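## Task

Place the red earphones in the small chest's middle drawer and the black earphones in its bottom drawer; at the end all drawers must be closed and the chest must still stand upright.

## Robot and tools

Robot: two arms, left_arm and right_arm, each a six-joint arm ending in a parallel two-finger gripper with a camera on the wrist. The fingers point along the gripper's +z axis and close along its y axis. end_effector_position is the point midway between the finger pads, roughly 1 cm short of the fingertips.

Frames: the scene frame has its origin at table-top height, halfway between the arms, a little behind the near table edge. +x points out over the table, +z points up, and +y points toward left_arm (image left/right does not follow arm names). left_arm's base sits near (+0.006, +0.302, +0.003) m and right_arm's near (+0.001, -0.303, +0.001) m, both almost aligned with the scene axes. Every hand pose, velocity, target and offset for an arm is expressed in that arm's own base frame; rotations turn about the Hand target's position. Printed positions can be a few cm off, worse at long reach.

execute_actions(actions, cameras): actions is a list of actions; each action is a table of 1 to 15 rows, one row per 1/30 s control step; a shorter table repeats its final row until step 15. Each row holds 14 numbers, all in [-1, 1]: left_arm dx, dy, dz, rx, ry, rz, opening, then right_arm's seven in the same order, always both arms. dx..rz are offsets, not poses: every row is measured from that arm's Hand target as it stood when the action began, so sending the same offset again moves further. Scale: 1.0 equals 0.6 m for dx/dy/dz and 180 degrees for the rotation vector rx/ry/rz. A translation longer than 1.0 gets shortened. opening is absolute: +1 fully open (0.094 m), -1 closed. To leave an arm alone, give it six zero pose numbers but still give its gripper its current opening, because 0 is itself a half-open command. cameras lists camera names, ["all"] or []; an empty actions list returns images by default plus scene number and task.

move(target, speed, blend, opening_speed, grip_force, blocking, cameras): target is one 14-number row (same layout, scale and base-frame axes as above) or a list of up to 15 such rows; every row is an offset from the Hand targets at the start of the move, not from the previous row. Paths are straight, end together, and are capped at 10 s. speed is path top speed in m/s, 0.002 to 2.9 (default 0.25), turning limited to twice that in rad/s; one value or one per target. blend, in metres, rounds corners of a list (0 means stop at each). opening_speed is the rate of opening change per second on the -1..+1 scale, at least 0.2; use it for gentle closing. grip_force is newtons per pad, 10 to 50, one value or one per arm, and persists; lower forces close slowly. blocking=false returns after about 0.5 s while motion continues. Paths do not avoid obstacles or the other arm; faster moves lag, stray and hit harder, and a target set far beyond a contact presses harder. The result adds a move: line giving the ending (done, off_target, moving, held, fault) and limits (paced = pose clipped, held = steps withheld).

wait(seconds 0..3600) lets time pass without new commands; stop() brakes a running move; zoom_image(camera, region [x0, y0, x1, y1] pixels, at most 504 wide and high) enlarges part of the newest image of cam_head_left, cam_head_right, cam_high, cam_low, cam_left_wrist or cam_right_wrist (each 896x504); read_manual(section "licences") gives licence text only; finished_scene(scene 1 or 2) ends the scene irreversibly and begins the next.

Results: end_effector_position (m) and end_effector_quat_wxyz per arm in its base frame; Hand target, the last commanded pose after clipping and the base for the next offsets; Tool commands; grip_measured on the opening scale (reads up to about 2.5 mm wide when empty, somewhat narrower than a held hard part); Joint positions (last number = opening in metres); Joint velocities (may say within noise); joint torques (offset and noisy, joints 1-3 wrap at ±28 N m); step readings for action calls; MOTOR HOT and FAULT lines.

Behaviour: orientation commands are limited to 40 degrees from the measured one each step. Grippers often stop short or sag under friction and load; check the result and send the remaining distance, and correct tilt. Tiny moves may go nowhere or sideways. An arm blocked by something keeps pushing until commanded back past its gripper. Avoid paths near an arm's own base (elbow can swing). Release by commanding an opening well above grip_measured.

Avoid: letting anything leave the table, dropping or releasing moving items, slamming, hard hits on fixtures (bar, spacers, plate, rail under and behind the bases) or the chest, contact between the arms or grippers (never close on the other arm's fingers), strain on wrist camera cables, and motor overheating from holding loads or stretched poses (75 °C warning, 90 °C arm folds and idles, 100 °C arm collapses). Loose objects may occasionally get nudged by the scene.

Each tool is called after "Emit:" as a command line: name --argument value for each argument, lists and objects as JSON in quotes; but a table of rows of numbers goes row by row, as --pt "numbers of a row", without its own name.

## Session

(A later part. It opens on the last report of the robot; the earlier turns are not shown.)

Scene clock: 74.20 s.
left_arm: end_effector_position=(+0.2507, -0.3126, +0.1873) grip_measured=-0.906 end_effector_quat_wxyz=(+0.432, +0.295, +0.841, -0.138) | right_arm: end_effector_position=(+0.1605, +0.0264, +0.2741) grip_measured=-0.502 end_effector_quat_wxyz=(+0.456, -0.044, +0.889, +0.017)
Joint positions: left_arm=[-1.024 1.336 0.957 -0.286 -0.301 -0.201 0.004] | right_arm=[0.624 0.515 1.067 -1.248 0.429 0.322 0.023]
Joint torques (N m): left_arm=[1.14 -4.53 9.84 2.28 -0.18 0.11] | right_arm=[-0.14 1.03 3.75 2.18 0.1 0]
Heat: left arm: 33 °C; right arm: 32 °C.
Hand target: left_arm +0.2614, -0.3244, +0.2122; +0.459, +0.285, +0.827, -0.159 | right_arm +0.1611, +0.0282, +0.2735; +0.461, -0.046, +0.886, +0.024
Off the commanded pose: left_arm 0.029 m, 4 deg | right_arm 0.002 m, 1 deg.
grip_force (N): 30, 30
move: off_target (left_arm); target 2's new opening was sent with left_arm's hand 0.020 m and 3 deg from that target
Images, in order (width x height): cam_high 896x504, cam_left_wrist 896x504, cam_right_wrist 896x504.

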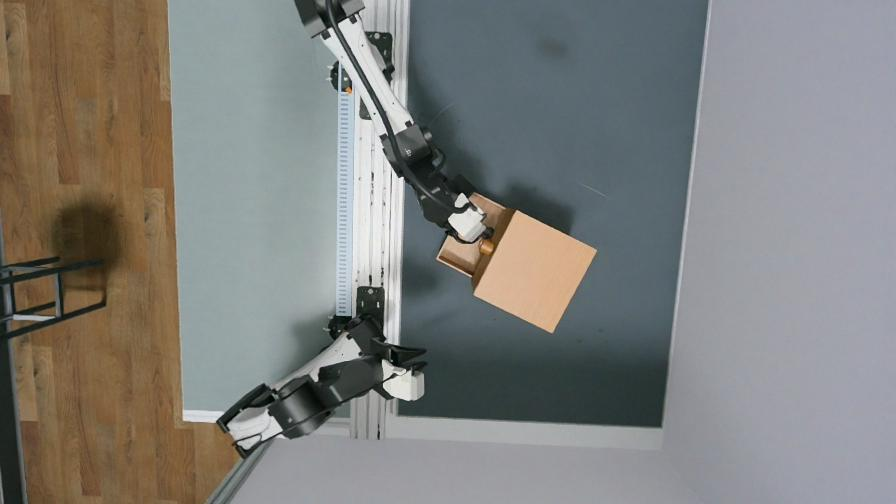

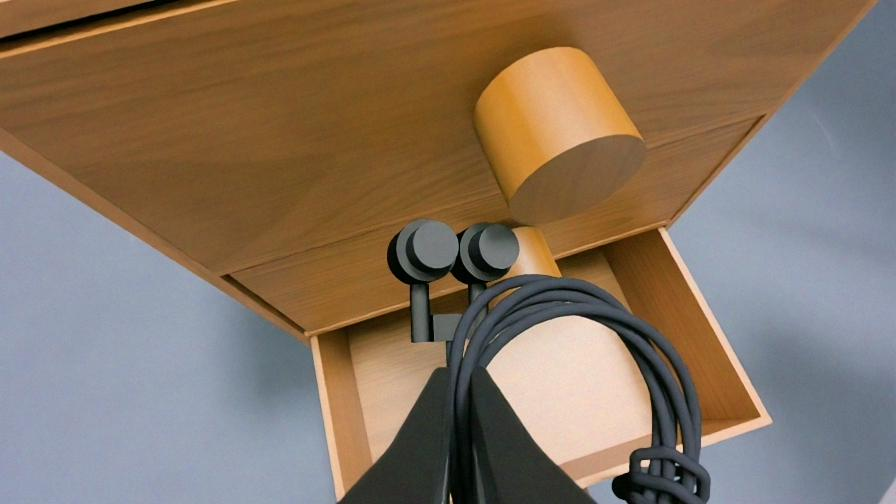

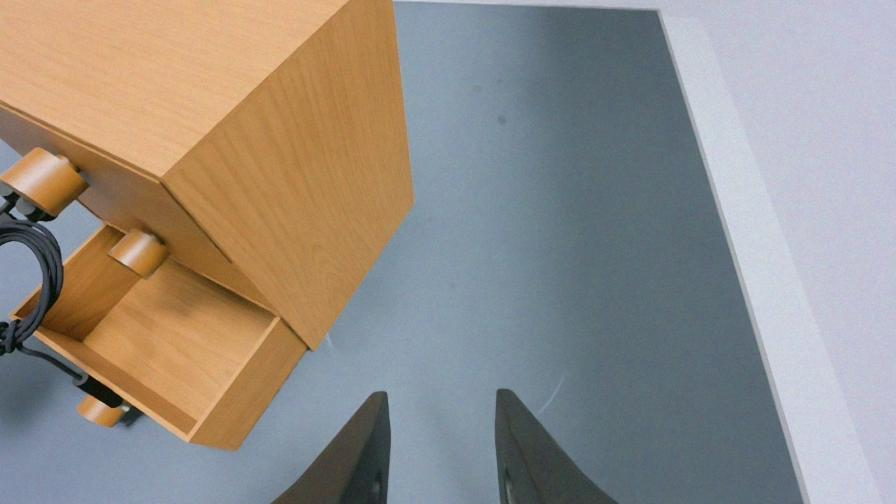

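Emit:
move --target '[0.044,0.006,-0.04,0,0,0,-1,0,0,0,0,0,0,-0.5]' --speed 0.12 --cameras '["cam_left_wrist","cam_right_wrist","cam_high"]'

Emit:
zoom_image --camera "cam_right_wrist" --region '[0, 60, 400, 460]'

Emit:
zoom_image --camera "cam_high" --region '[400, 160, 540, 300]'

Scene clock: 77.03 s.
left_arm: end_effector_position=(+0.2767, -0.3159, +0.1771) grip_measured=-0.906 end_effector_quat_wxyz=(+0.433, +0.295, +0.839, -0.147) | right_arm: end_effector_position=(+0.1605, +0.0264, +0.2741) grip_measured=-0.502 end_effector_quat_wxyz=(+0.456, -0.044, +0.889, +0.017)
Joint positions: left_arm=[-0.944 1.402 0.957 -0.195 -0.224 -0.154 0.004] | right_arm=[0.624 0.515 1.067 -1.248 0.429 0.322 0.023]
Joint torques (N m): left_arm=[1.59 -5.01 6.2 2.7 -0.16 0.07] | right_arm=[-0.13 1.03 3.74 2.19 0.1 0]
Heat: left arm: 34 °C; right arm: 32 °C.
Hand target: left_arm +0.2877, -0.3208, +0.1880; +0.459, +0.285, +0.827, -0.158 | right_arm +0.1611, +0.0282, +0.2735; +0.461, -0.046, +0.886, +0.024
Off the commanded pose: left_arm 0.016 m, 4 deg | right_arm 0.002 m, 1 deg.
grip_force (N): 30, 30
move: off_target (left_arm)
Images, in order (width x height): cam_high 896x504, cam_left_wrist 896x504, cam_right_wrist 896x504.

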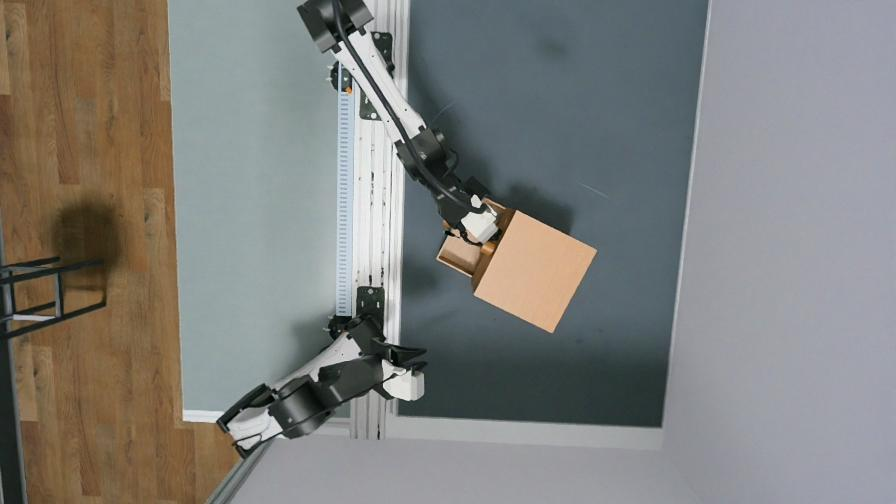

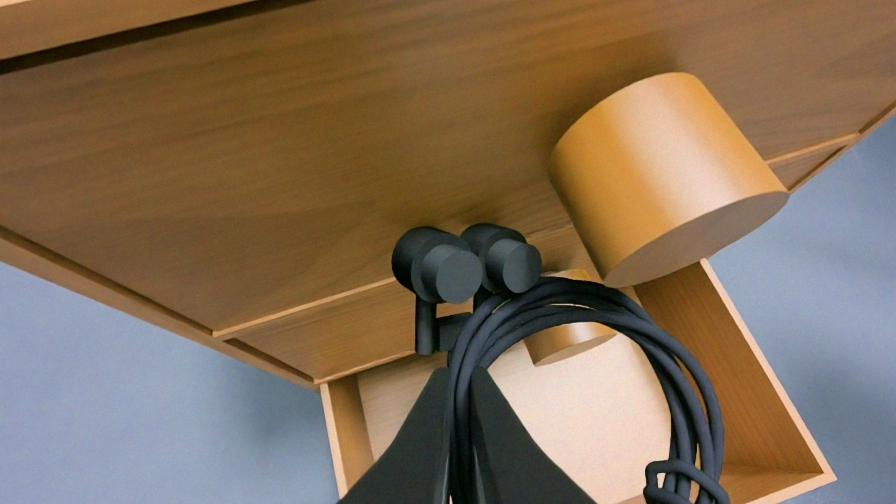

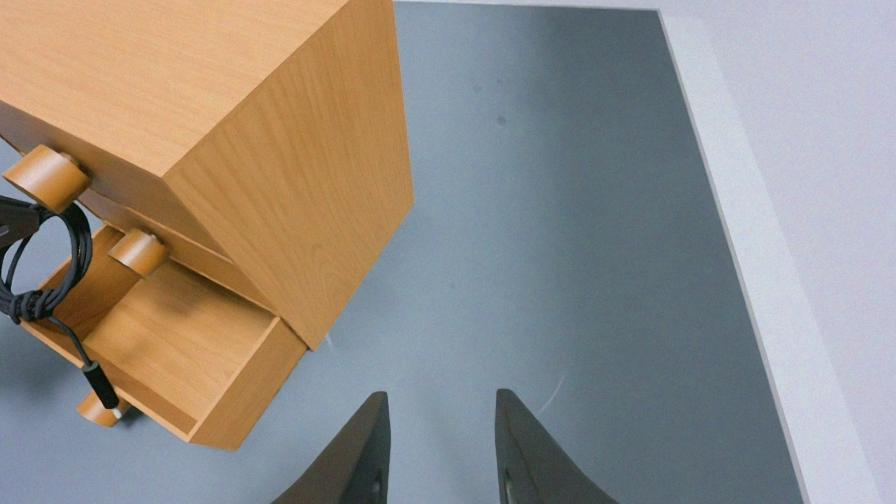

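Scaled by 1.260 from the camera's image (finer frame: 1280x720).

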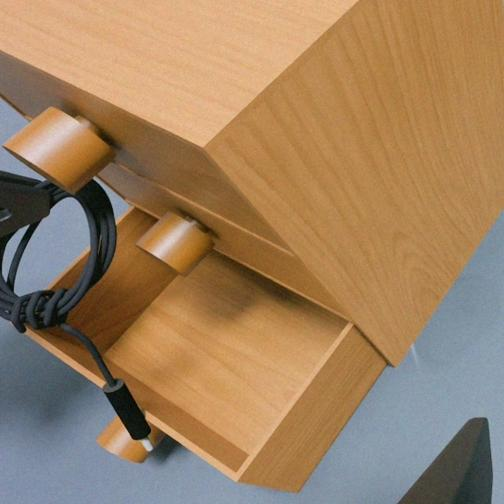

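Scaled by 3.600 from the camera's image (finer frame: 1280x720).

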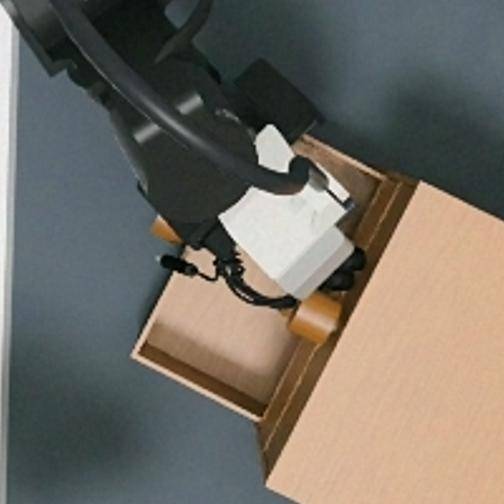

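Emit:
move --target '[-0.02,0.01,0,0,0,0.145,-1,0,0,0,0,0,0,-0.5]' --speed 0.2 --cameras '["cam_left_wrist","cam_right_wrist","cam_high"]'

Emit:
zoom_image --camera "cam_right_wrist" --region '[0, 60, 400, 460]'

Emit:
zoom_image --camera "cam_high" --region '[400, 160, 540, 300]'

Scene clock: 79.93 s.
left_arm: end_effector_position=(+0.2716, -0.3058, +0.1711) grip_measured=-0.906 end_effector_quat_wxyz=(+0.465, +0.109, +0.878, -0.037) | right_arm: end_effector_position=(+0.1605, +0.0264, +0.2741) grip_measured=-0.502 end_effector_quat_wxyz=(+0.456, -0.044, +0.889, +0.017)
Joint positions: left_arm=[-1.129 1.535 1.085 -0.399 -0.721 -0.6 0.004] | right_arm=[0.624 0.515 1.067 -1.248 0.429 0.322 0.023]
Joint torques (N m): left_arm=[-0.46 -5.83 9.42 1.59 -0.82 -0.19] | right_arm=[-0.13 1.05 3.74 2.19 0.1 -0.01]
Heat: left arm: 34 °C; right arm: 32 °C.
Hand target: left_arm +0.2758, -0.3148, +0.1882; +0.483, +0.091, +0.869, -0.051 | right_arm +0.1611, +0.0282, +0.2735; +0.461, -0.046, +0.886, +0.024
Off the commanded pose: left_arm 0.020 m, 3 deg | right_arm 0.002 m, 1 deg.
grip_force (N): 30, 30
move: off_target (left_arm)
Images, in order (width x height): cam_high 896x504, cam_left_wrist 896x504, cam_right_wrist 896x504.

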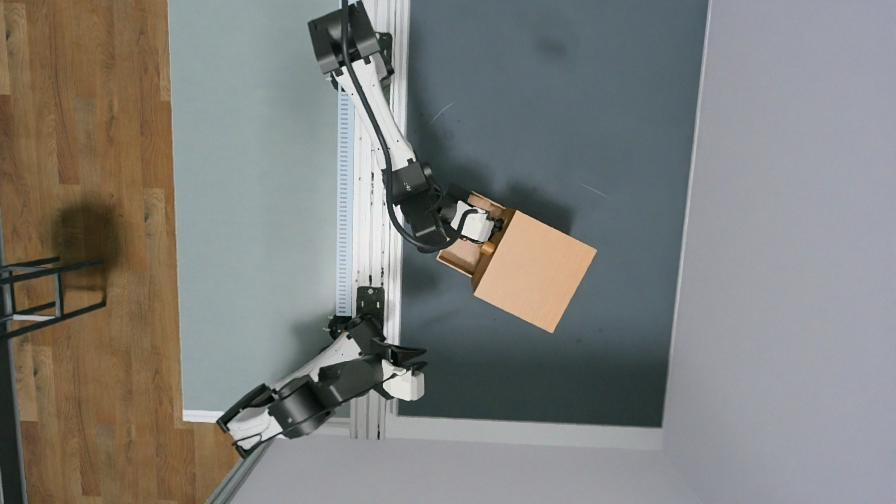

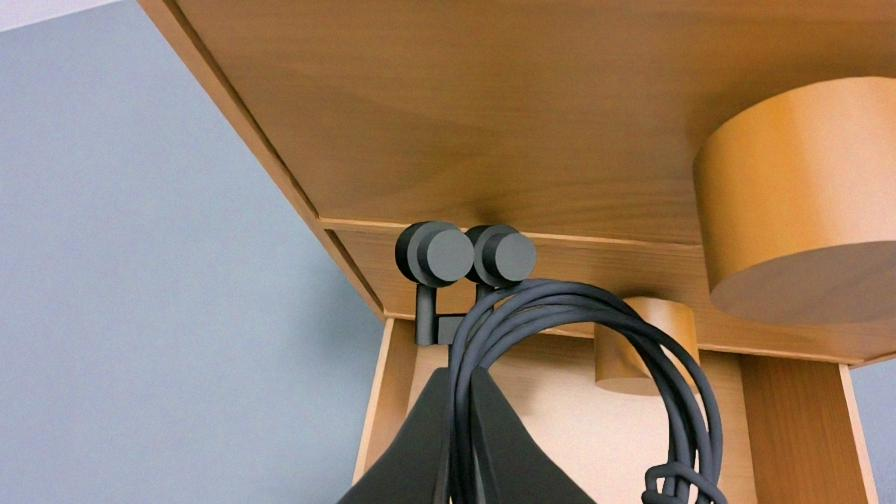

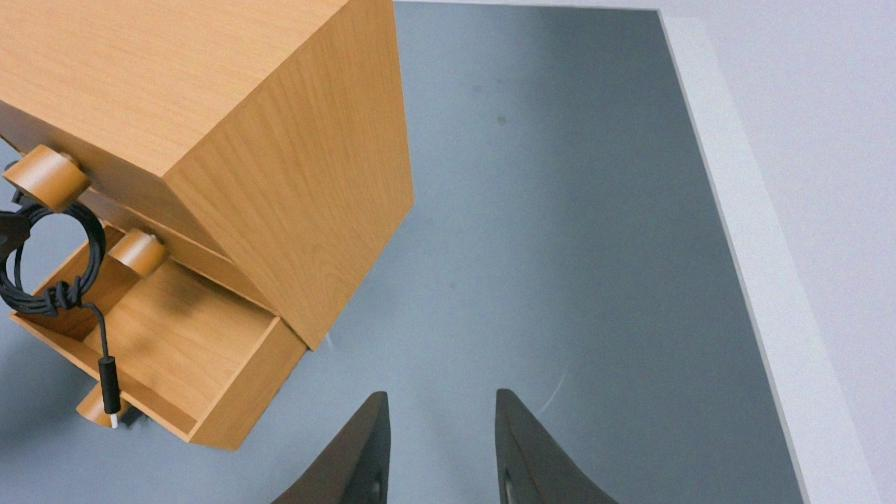

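Scaled by 1.260 from the camera's image (finer frame: 1280x720).

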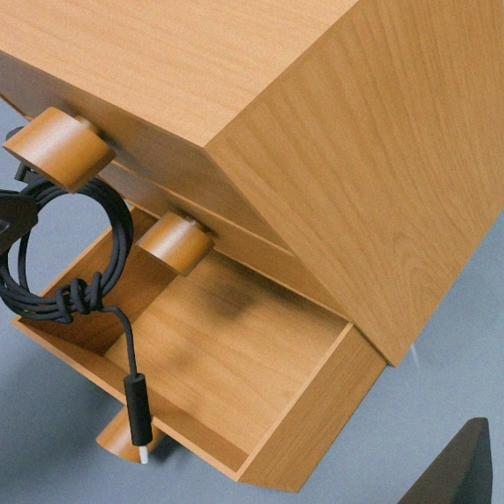

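Scaled by 3.600 from the camera's image (finer frame: 1280x720).

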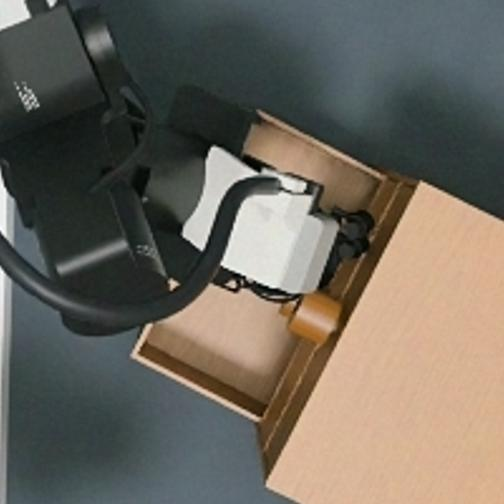

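Emit:
move --target '[-0.002,-0.003,-0.095,0,0,0,-1,0,0,0,0,0,0,-0.5]' --speed 0.12 --cameras '["cam_left_wrist","cam_right_wrist","cam_high"]'

Emit:
zoom_image --camera "cam_right_wrist" --region '[0, 60, 400, 460]'

Emit:
zoom_image --camera "cam_high" --region '[400, 160, 540, 300]'

Scene clock: 81.83 s.
left_arm: end_effector_position=(+0.2722, -0.3119, +0.1271) grip_measured=-0.907 end_effector_quat_wxyz=(+0.465, +0.105, +0.878, -0.040) | right_arm: end_effector_position=(+0.1605, +0.0264, +0.2741) grip_measured=-0.502 end_effector_quat_wxyz=(+0.456, -0.044, +0.889, +0.017)
Joint positions: left_arm=[-1.136 1.609 0.976 -0.22 -0.724 -0.616 0.004] | right_arm=[0.624 0.515 1.067 -1.248 0.429 0.322 0.023]
Joint torques (N m): left_arm=[-0.38 -6.31 5.09 2.07 -0.8 -0.12] | right_arm=[-0.14 1.03 3.74 2.18 0.1 -0.01]
Heat: left arm: 34 °C; right arm: 32 °C.
Hand target: left_arm +0.2746, -0.3166, +0.1312; +0.483, +0.091, +0.869, -0.051 | right_arm +0.1611, +0.0282, +0.2735; +0.461, -0.046, +0.886, +0.024
Off the commanded pose: left_arm 0.007 m, 3 deg | right_arm 0.002 m, 1 deg.
grip_force (N): 30, 30
move: off_target (left_arm)
Images, in order (width x height): cam_high 896x504, cam_left_wrist 896x504, cam_right_wrist 896x504.

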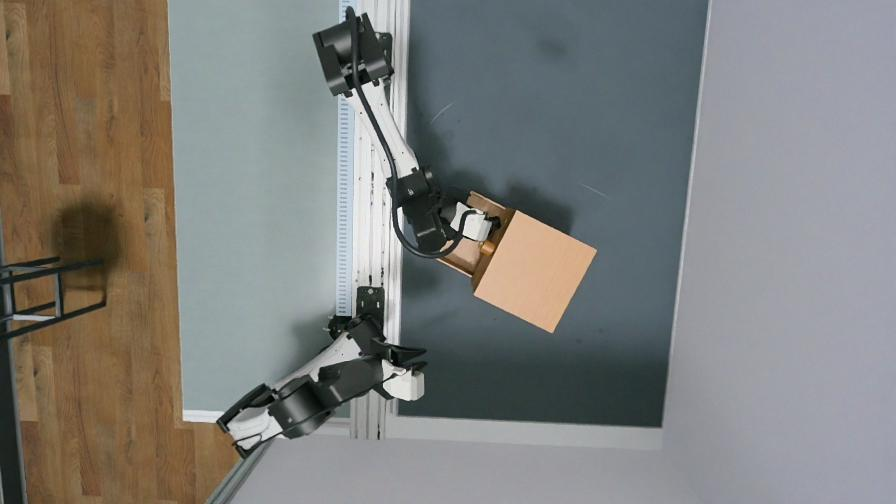

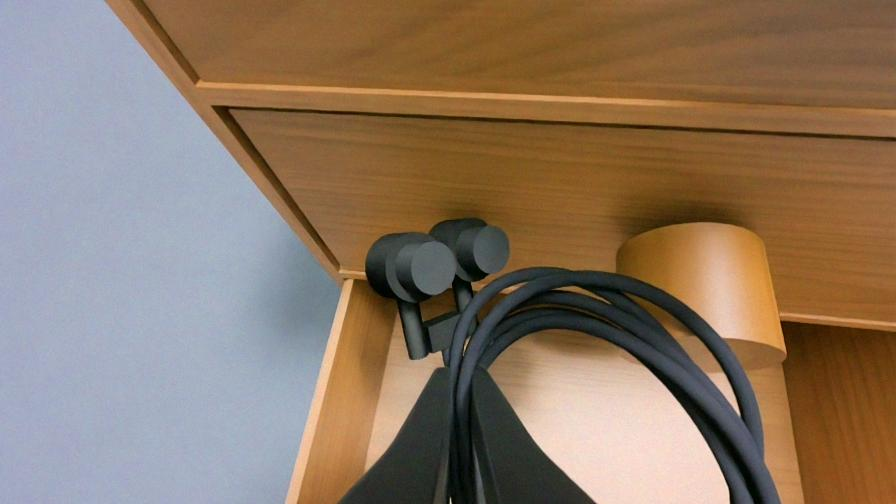

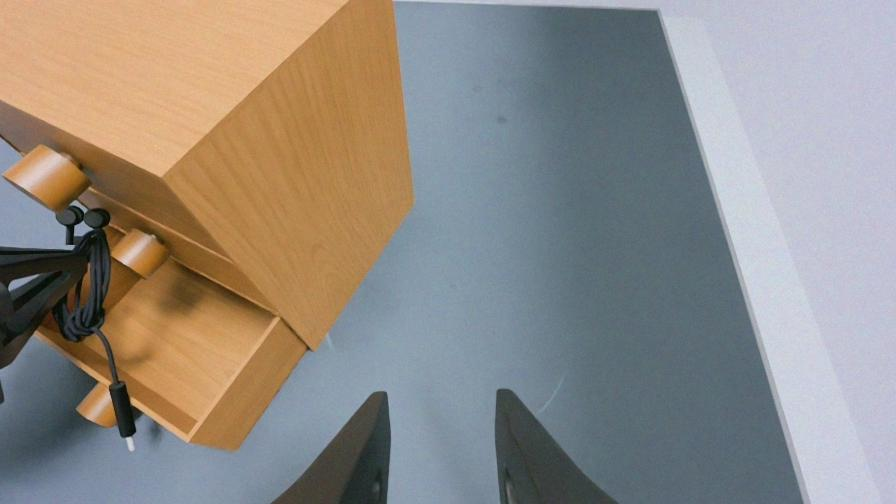

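Scaled by 1.260 from the camera's image (finer frame: 1280x720).

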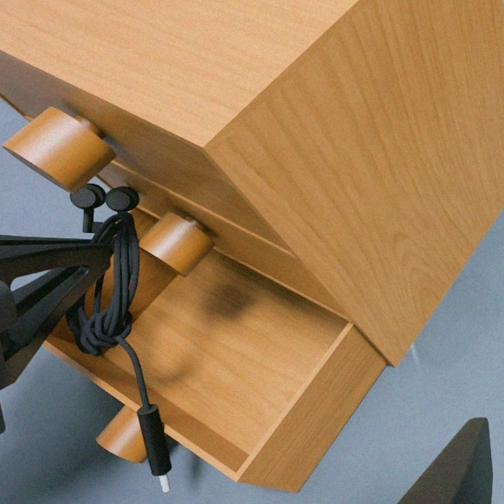

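Scaled by 3.600 from the camera's image (finer frame: 1280x720).

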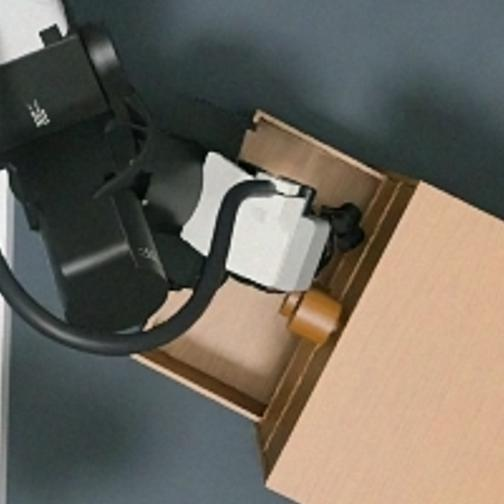

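Emit:
wait --seconds 0.1 --cameras '["cam_head_right","cam_head_left"]'

Emit:
zoom_image --camera "cam_head_right" --region '[400, 230, 520, 340]'

Emit:
zoom_image --camera "cam_head_left" --region '[400, 230, 520, 340]'

Scene clock: 82.40 s.
left_arm: end_effector_position=(+0.2722, -0.3119, +0.1271) grip_measured=-0.907 end_effector_quat_wxyz=(+0.465, +0.105, +0.878, -0.040) | right_arm: end_effector_position=(+0.1605, +0.0264, +0.2741) grip_measured=-0.502 end_effector_quat_wxyz=(+0.456, -0.044, +0.889, +0.017)
Joint positions: left_arm=[-1.136 1.609 0.976 -0.22 -0.724 -0.616 0.004] | right_arm=[0.624 0.515 1.067 -1.248 0.429 0.322 0.023]
Joint torques (N m): left_arm=[-0.38 -6.31 5.09 2.08 -0.8 -0.12] | right_arm=[-0.14 1.03 3.74 2.18 0.1 0]
Heat: left arm: 34 °C; right arm: 32 °C.
Hand target: left_arm +0.2746, -0.3166, +0.1312; +0.483, +0.091, +0.869, -0.051 | right_arm +0.1611, +0.0282, +0.2735; +0.461, -0.046, +0.886, +0.024
Tool commands: left_gripper/opening=-1.0 right_gripper/opening=-0.5
Off the commanded pose: left_arm 0.007 m, 3 deg | right_arm 0.002 m, 1 deg.
grip_force (N): 30, 30
wait: 0.10 s; at rest from the start
Images, in order (width x height): cam_head_left 896x504, cam_head_right 896x504.

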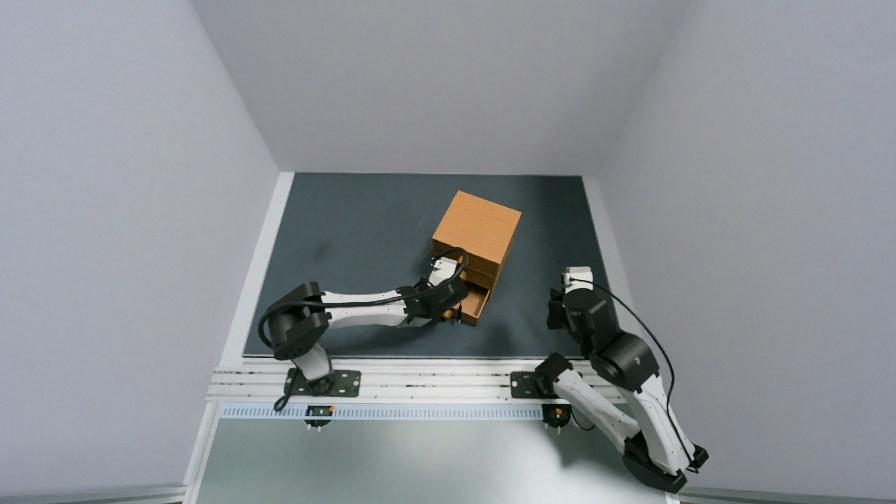

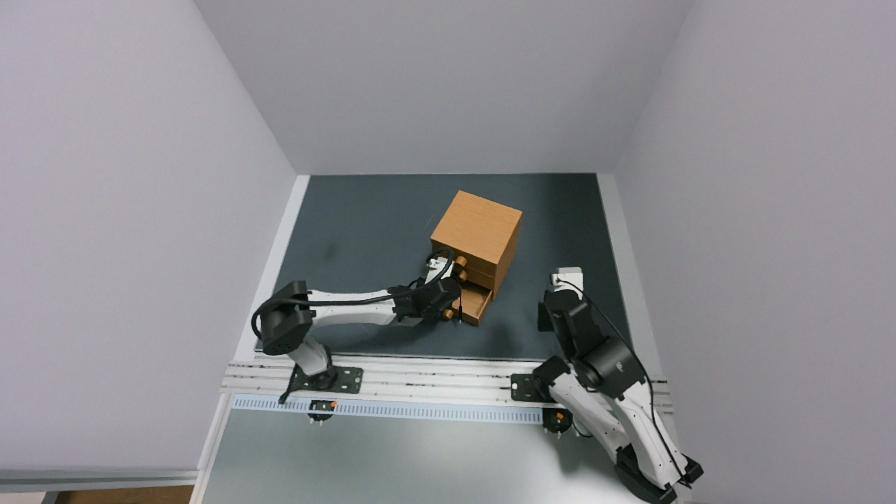

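Scaled by 4.200 from the camera's image (finer frame: 1280x720).

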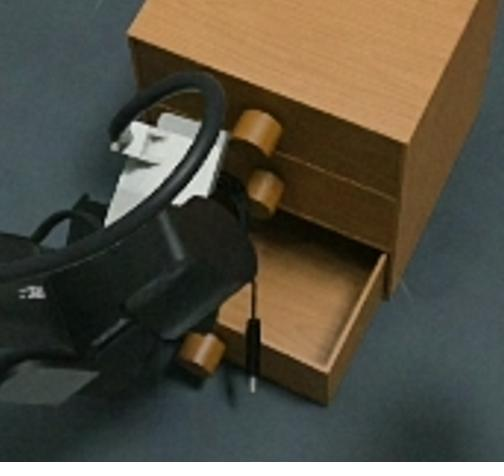

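Scaled by 4.200 from the camera's image (finer frame: 1280x720).

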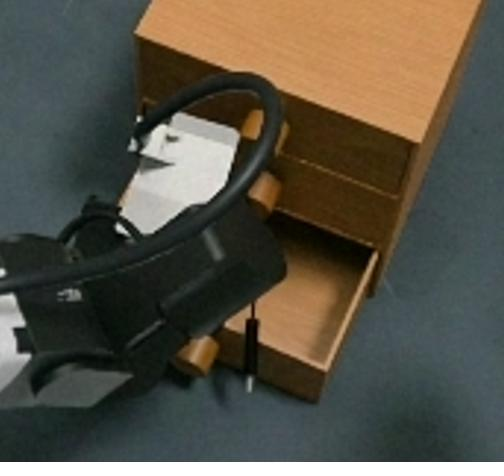

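Emit:
move --pt "0.0 0 0.12 0 0 0 -1 0 0 0 0 0 0 -0.5" --pt "0.012 -0.005 0.13 0 0 0.139 -1 0 0 0 0 0 0 -0.5" --speed 0.18 --cameras '["cam_left_wrist","cam_right_wrist","cam_head_right"]'

Emit:
zoom_image --camera "cam_right_wrist" --region '[0, 60, 400, 460]'

Emit:
zoom_image --camera "cam_head_right" --region '[400, 230, 520, 340]'

Scene clock: 86.60 s.
left_arm: end_effector_position=(+0.2785, -0.3131, +0.1952) grip_measured=-0.909 end_effector_quat_wxyz=(+0.462, -0.086, +0.880, +0.067) | right_arm: end_effector_position=(+0.1605, +0.0264, +0.2741) grip_measured=-0.502 end_effector_quat_wxyz=(+0.456, -0.044, +0.889, +0.017)
Joint positions: left_arm=[-1.191 1.907 1.679 -1.142 -0.958 -1.28 0.004] | right_arm=[0.624 0.515 1.067 -1.248 0.429 0.322 0.023]
Joint torques (N m): left_arm=[-0.36 -8.42 8.62 0.56 -1.18 -0.2] | right_arm=[-0.13 1.03 3.75 2.19 0.1 -0.01]
Heat: left arm: 34 °C; right arm: 33 °C.
Hand target: left_arm +0.2818, -0.3196, +0.2091; +0.482, -0.100, +0.869, +0.055 | right_arm +0.1611, +0.0282, +0.2735; +0.461, -0.046, +0.886, +0.024
Off the commanded pose: left_arm 0.016 m, 3 deg | right_arm 0.002 m, 1 deg.
grip_force (N): 30, 30
move: off_target (left_arm)
Images, in order (width x height): cam_head_right 896x504, cam_left_wrist 896x504, cam_right_wrist 896x504.

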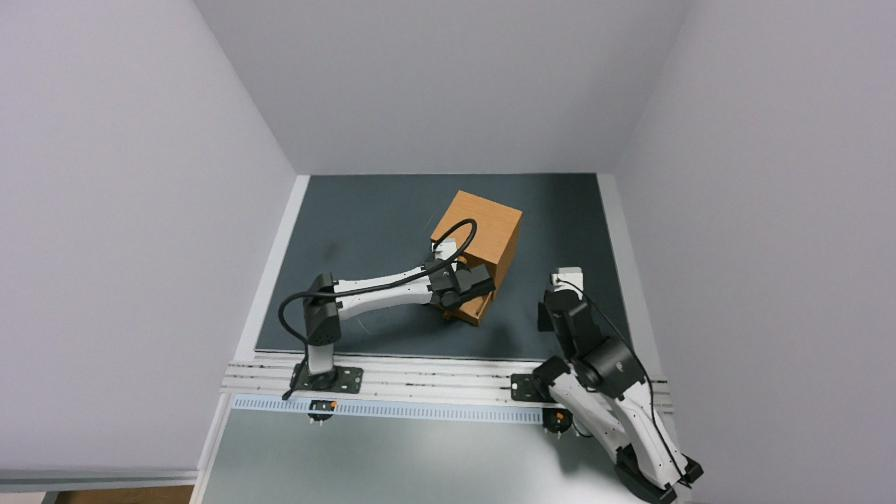

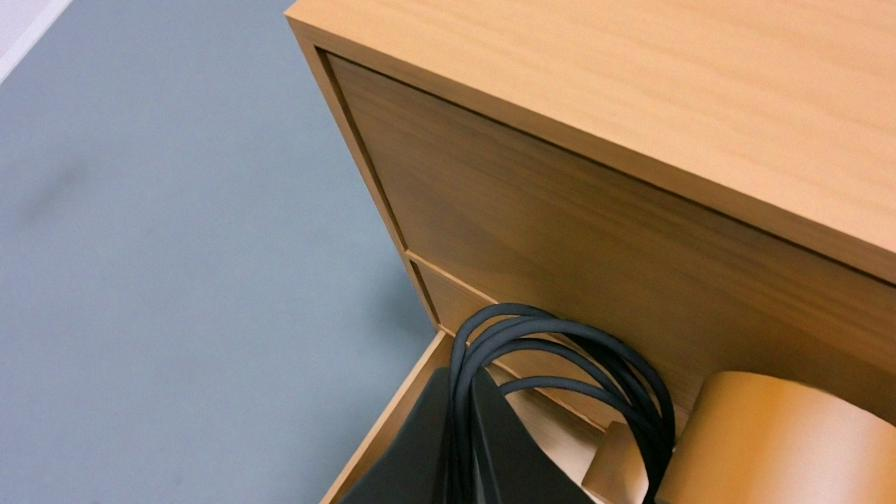

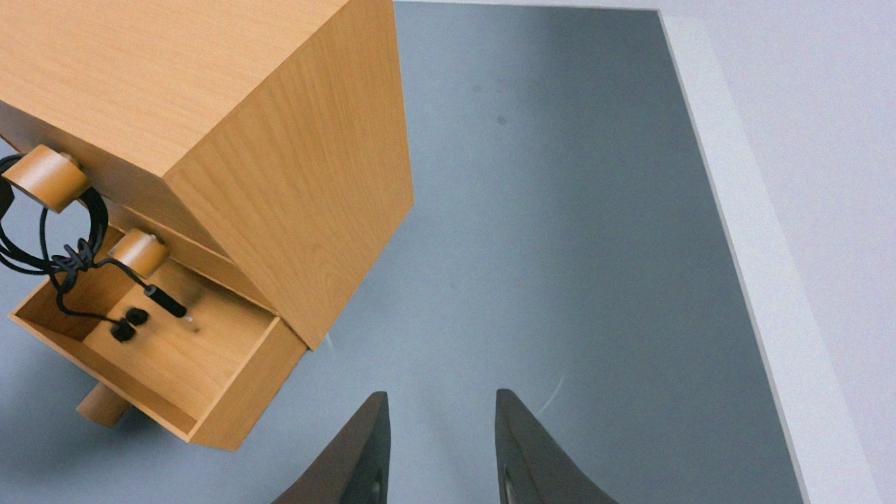

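Scaled by 1.260 from the camera's image (finer frame: 1280x720).

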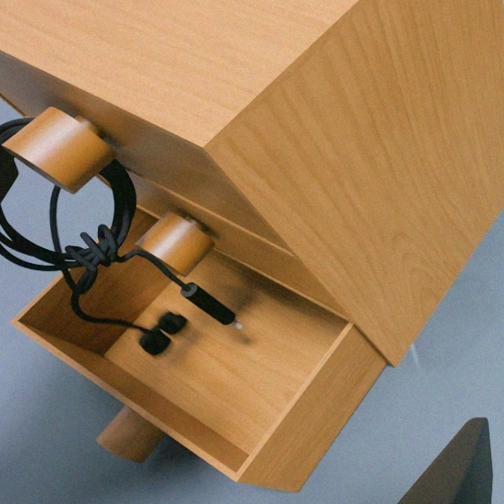

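Scaled by 4.200 from the camera's image (finer frame: 1280x720).

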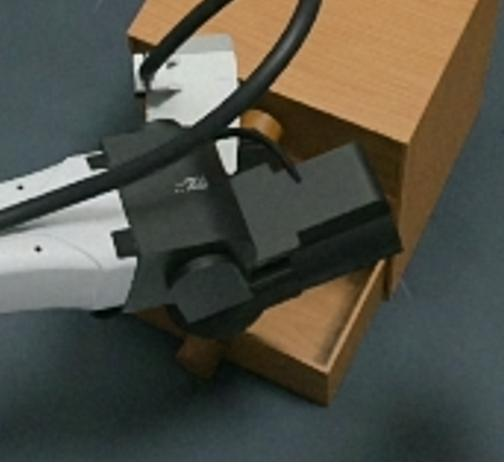

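Emit:
move --target '[-0.004,0.002,-0.06,0,0,0,-1,0,0,0,0,0,0,-0.5]' --speed 0.12 --cameras '["cam_high","cam_right_wrist","cam_low"]'

Emit:
zoom_image --camera "cam_high" --region '[380, 140, 560, 300]'

Emit:
zoom_image --camera "cam_right_wrist" --region '[0, 60, 400, 460]'

Scene clock: 88.17 s.
left_arm: end_effector_position=(+0.2791, -0.3145, +0.1709) grip_measured=-0.909 end_effector_quat_wxyz=(+0.465, -0.093, +0.878, +0.063) | right_arm: end_effector_position=(+0.1605, +0.0264, +0.2741) grip_measured=-0.502 end_effector_quat_wxyz=(+0.456, -0.044, +0.889, +0.017)
Joint positions: left_arm=[-1.191 1.917 1.594 -1.047 -0.962 -1.298 0.004] | right_arm=[0.624 0.515 1.067 -1.248 0.429 0.322 0.023]
Joint torques (N m): left_arm=[-0.7 -9.06 4.55 0.9 -1.14 -0.18] | right_arm=[-0.16 1.03 3.75 2.18 0.1 0]
Heat: left arm: 34 °C; right arm: 33 °C.
Hand target: left_arm +0.2793, -0.3184, +0.1731; +0.482, -0.100, +0.869, +0.055 | right_arm +0.1611, +0.0282, +0.2735; +0.461, -0.046, +0.886, +0.024
Off the commanded pose: left_arm 0.005 m, 3 deg | right_arm 0.002 m, 1 deg.
grip_force (N): 30, 30
move: off_target (left_arm)
Images, in order (width x height): cam_high 896x504, cam_low 896x504, cam_right_wrist 896x504.

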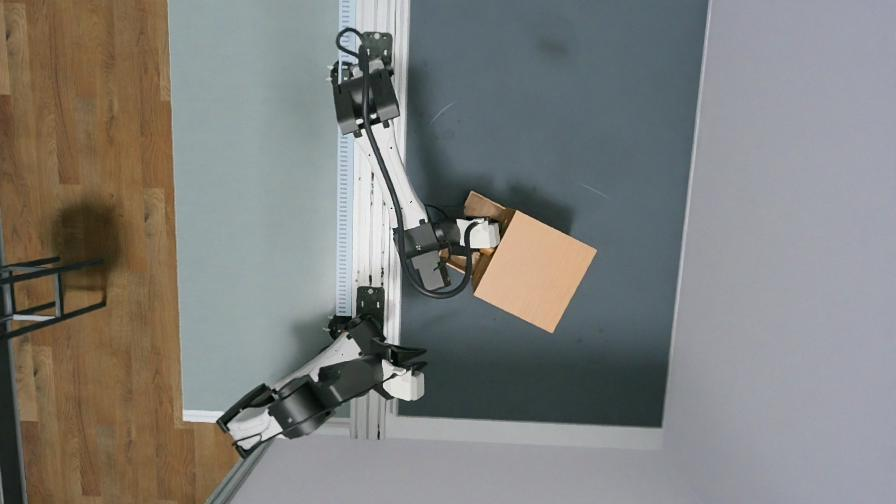

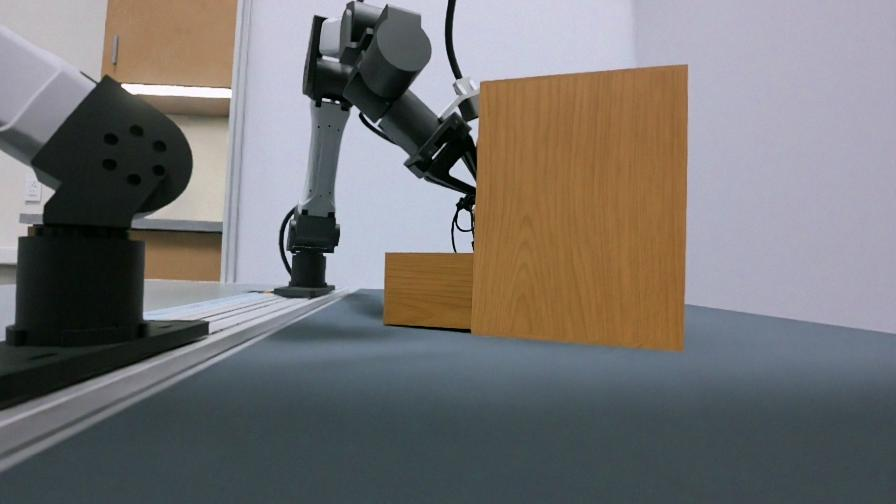

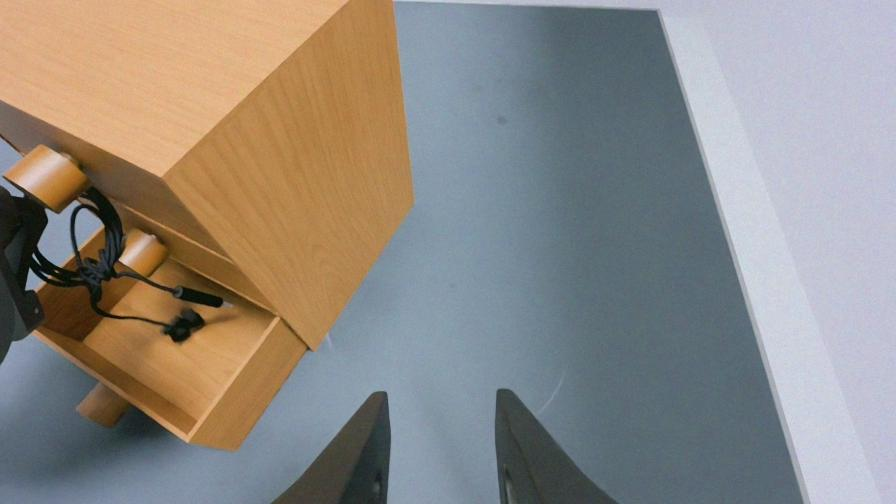

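Scaled by 2.800 from the camera's image (finer frame: 1280x720).

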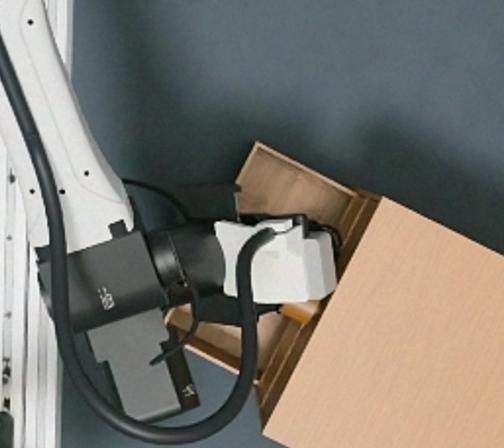

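Scaled by 1.260 from the camera's image (finer frame: 1280x720).

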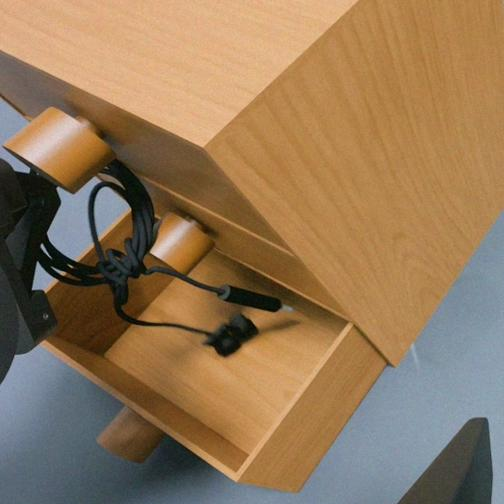

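Emit:
move --pt "-0.025 0.035 0 0 0 0 -1 0 0 0 0 0 0 -0.5" --pt "-0.025 0.035 -0.07 0 0 0 -1 0 0 0 0 0 0 -0.5" --speed 0.12 --cameras '["cam_high","cam_right_wrist","cam_left_wrist"]'

Emit:
zoom_image --camera "cam_high" --region '[380, 140, 560, 300]'

Emit:
zoom_image --camera "cam_right_wrist" --region '[0, 60, 400, 460]'

Scene clock: 90.80 s.
left_arm: end_effector_position=(+0.2645, -0.2954, +0.1283) grip_measured=-0.909 end_effector_quat_wxyz=(+0.466, -0.098, +0.877, +0.060) | right_arm: end_effector_position=(+0.1605, +0.0264, +0.2741) grip_measured=-0.502 end_effector_quat_wxyz=(+0.456, -0.044, +0.889, +0.017)
Joint positions: left_arm=[-1.21 1.864 1.351 -0.881 -0.967 -1.339 0.004] | right_arm=[0.624 0.515 1.067 -1.248 0.429 0.322 0.023]
Joint torques (N m): left_arm=[-0.66 -8.66 4.31 0.84 -1.14 -0.1] | right_arm=[-0.14 1.05 3.74 2.18 0.1 -0.01]
Heat: left arm: 34 °C; right arm: 33 °C.
Hand target: left_arm +0.2644, -0.2974, +0.1311; +0.482, -0.100, +0.869, +0.055 | right_arm +0.1611, +0.0282, +0.2735; +0.461, -0.046, +0.886, +0.024
Off the commanded pose: left_arm 0.003 m, 2 deg | right_arm 0.002 m, 1 deg.
grip_force (N): 30, 30
move: done
Images, in order (width x height): cam_high 896x504, cam_left_wrist 896x504, cam_right_wrist 896x504.

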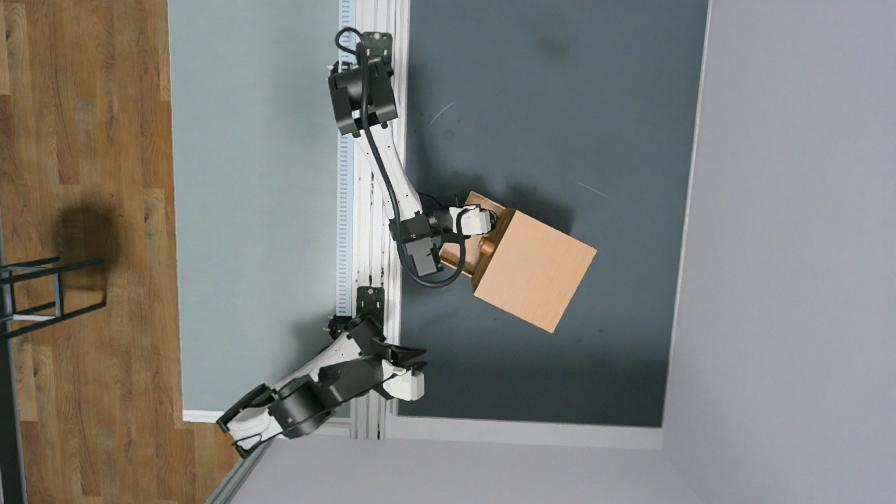

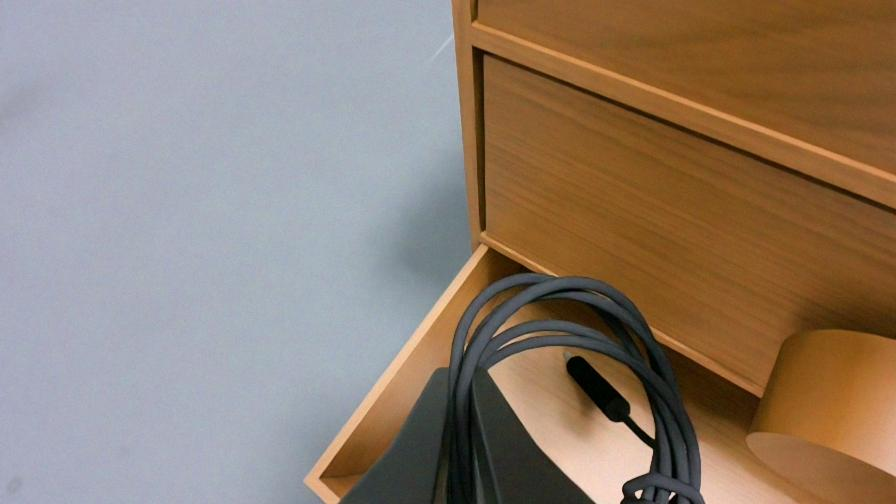

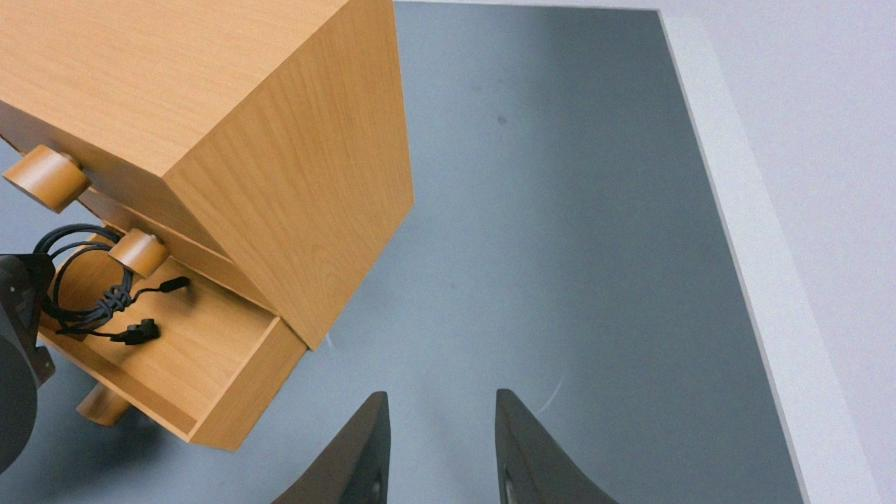

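Scaled by 2.800 from the camera's image (finer frame: 1280x720).

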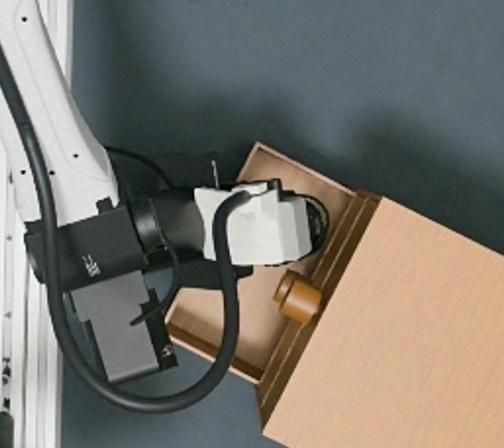

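Scaled by 1.260 from the camera's image (finer frame: 1280x720).

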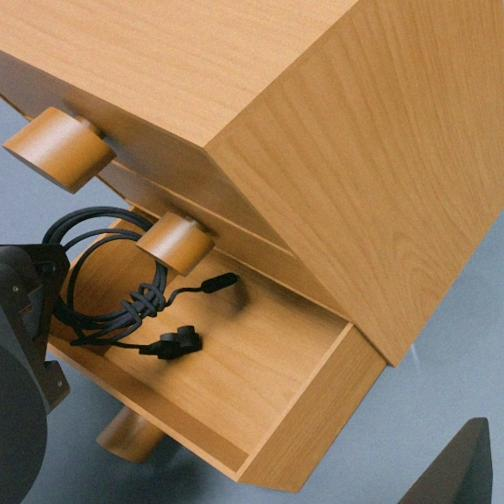

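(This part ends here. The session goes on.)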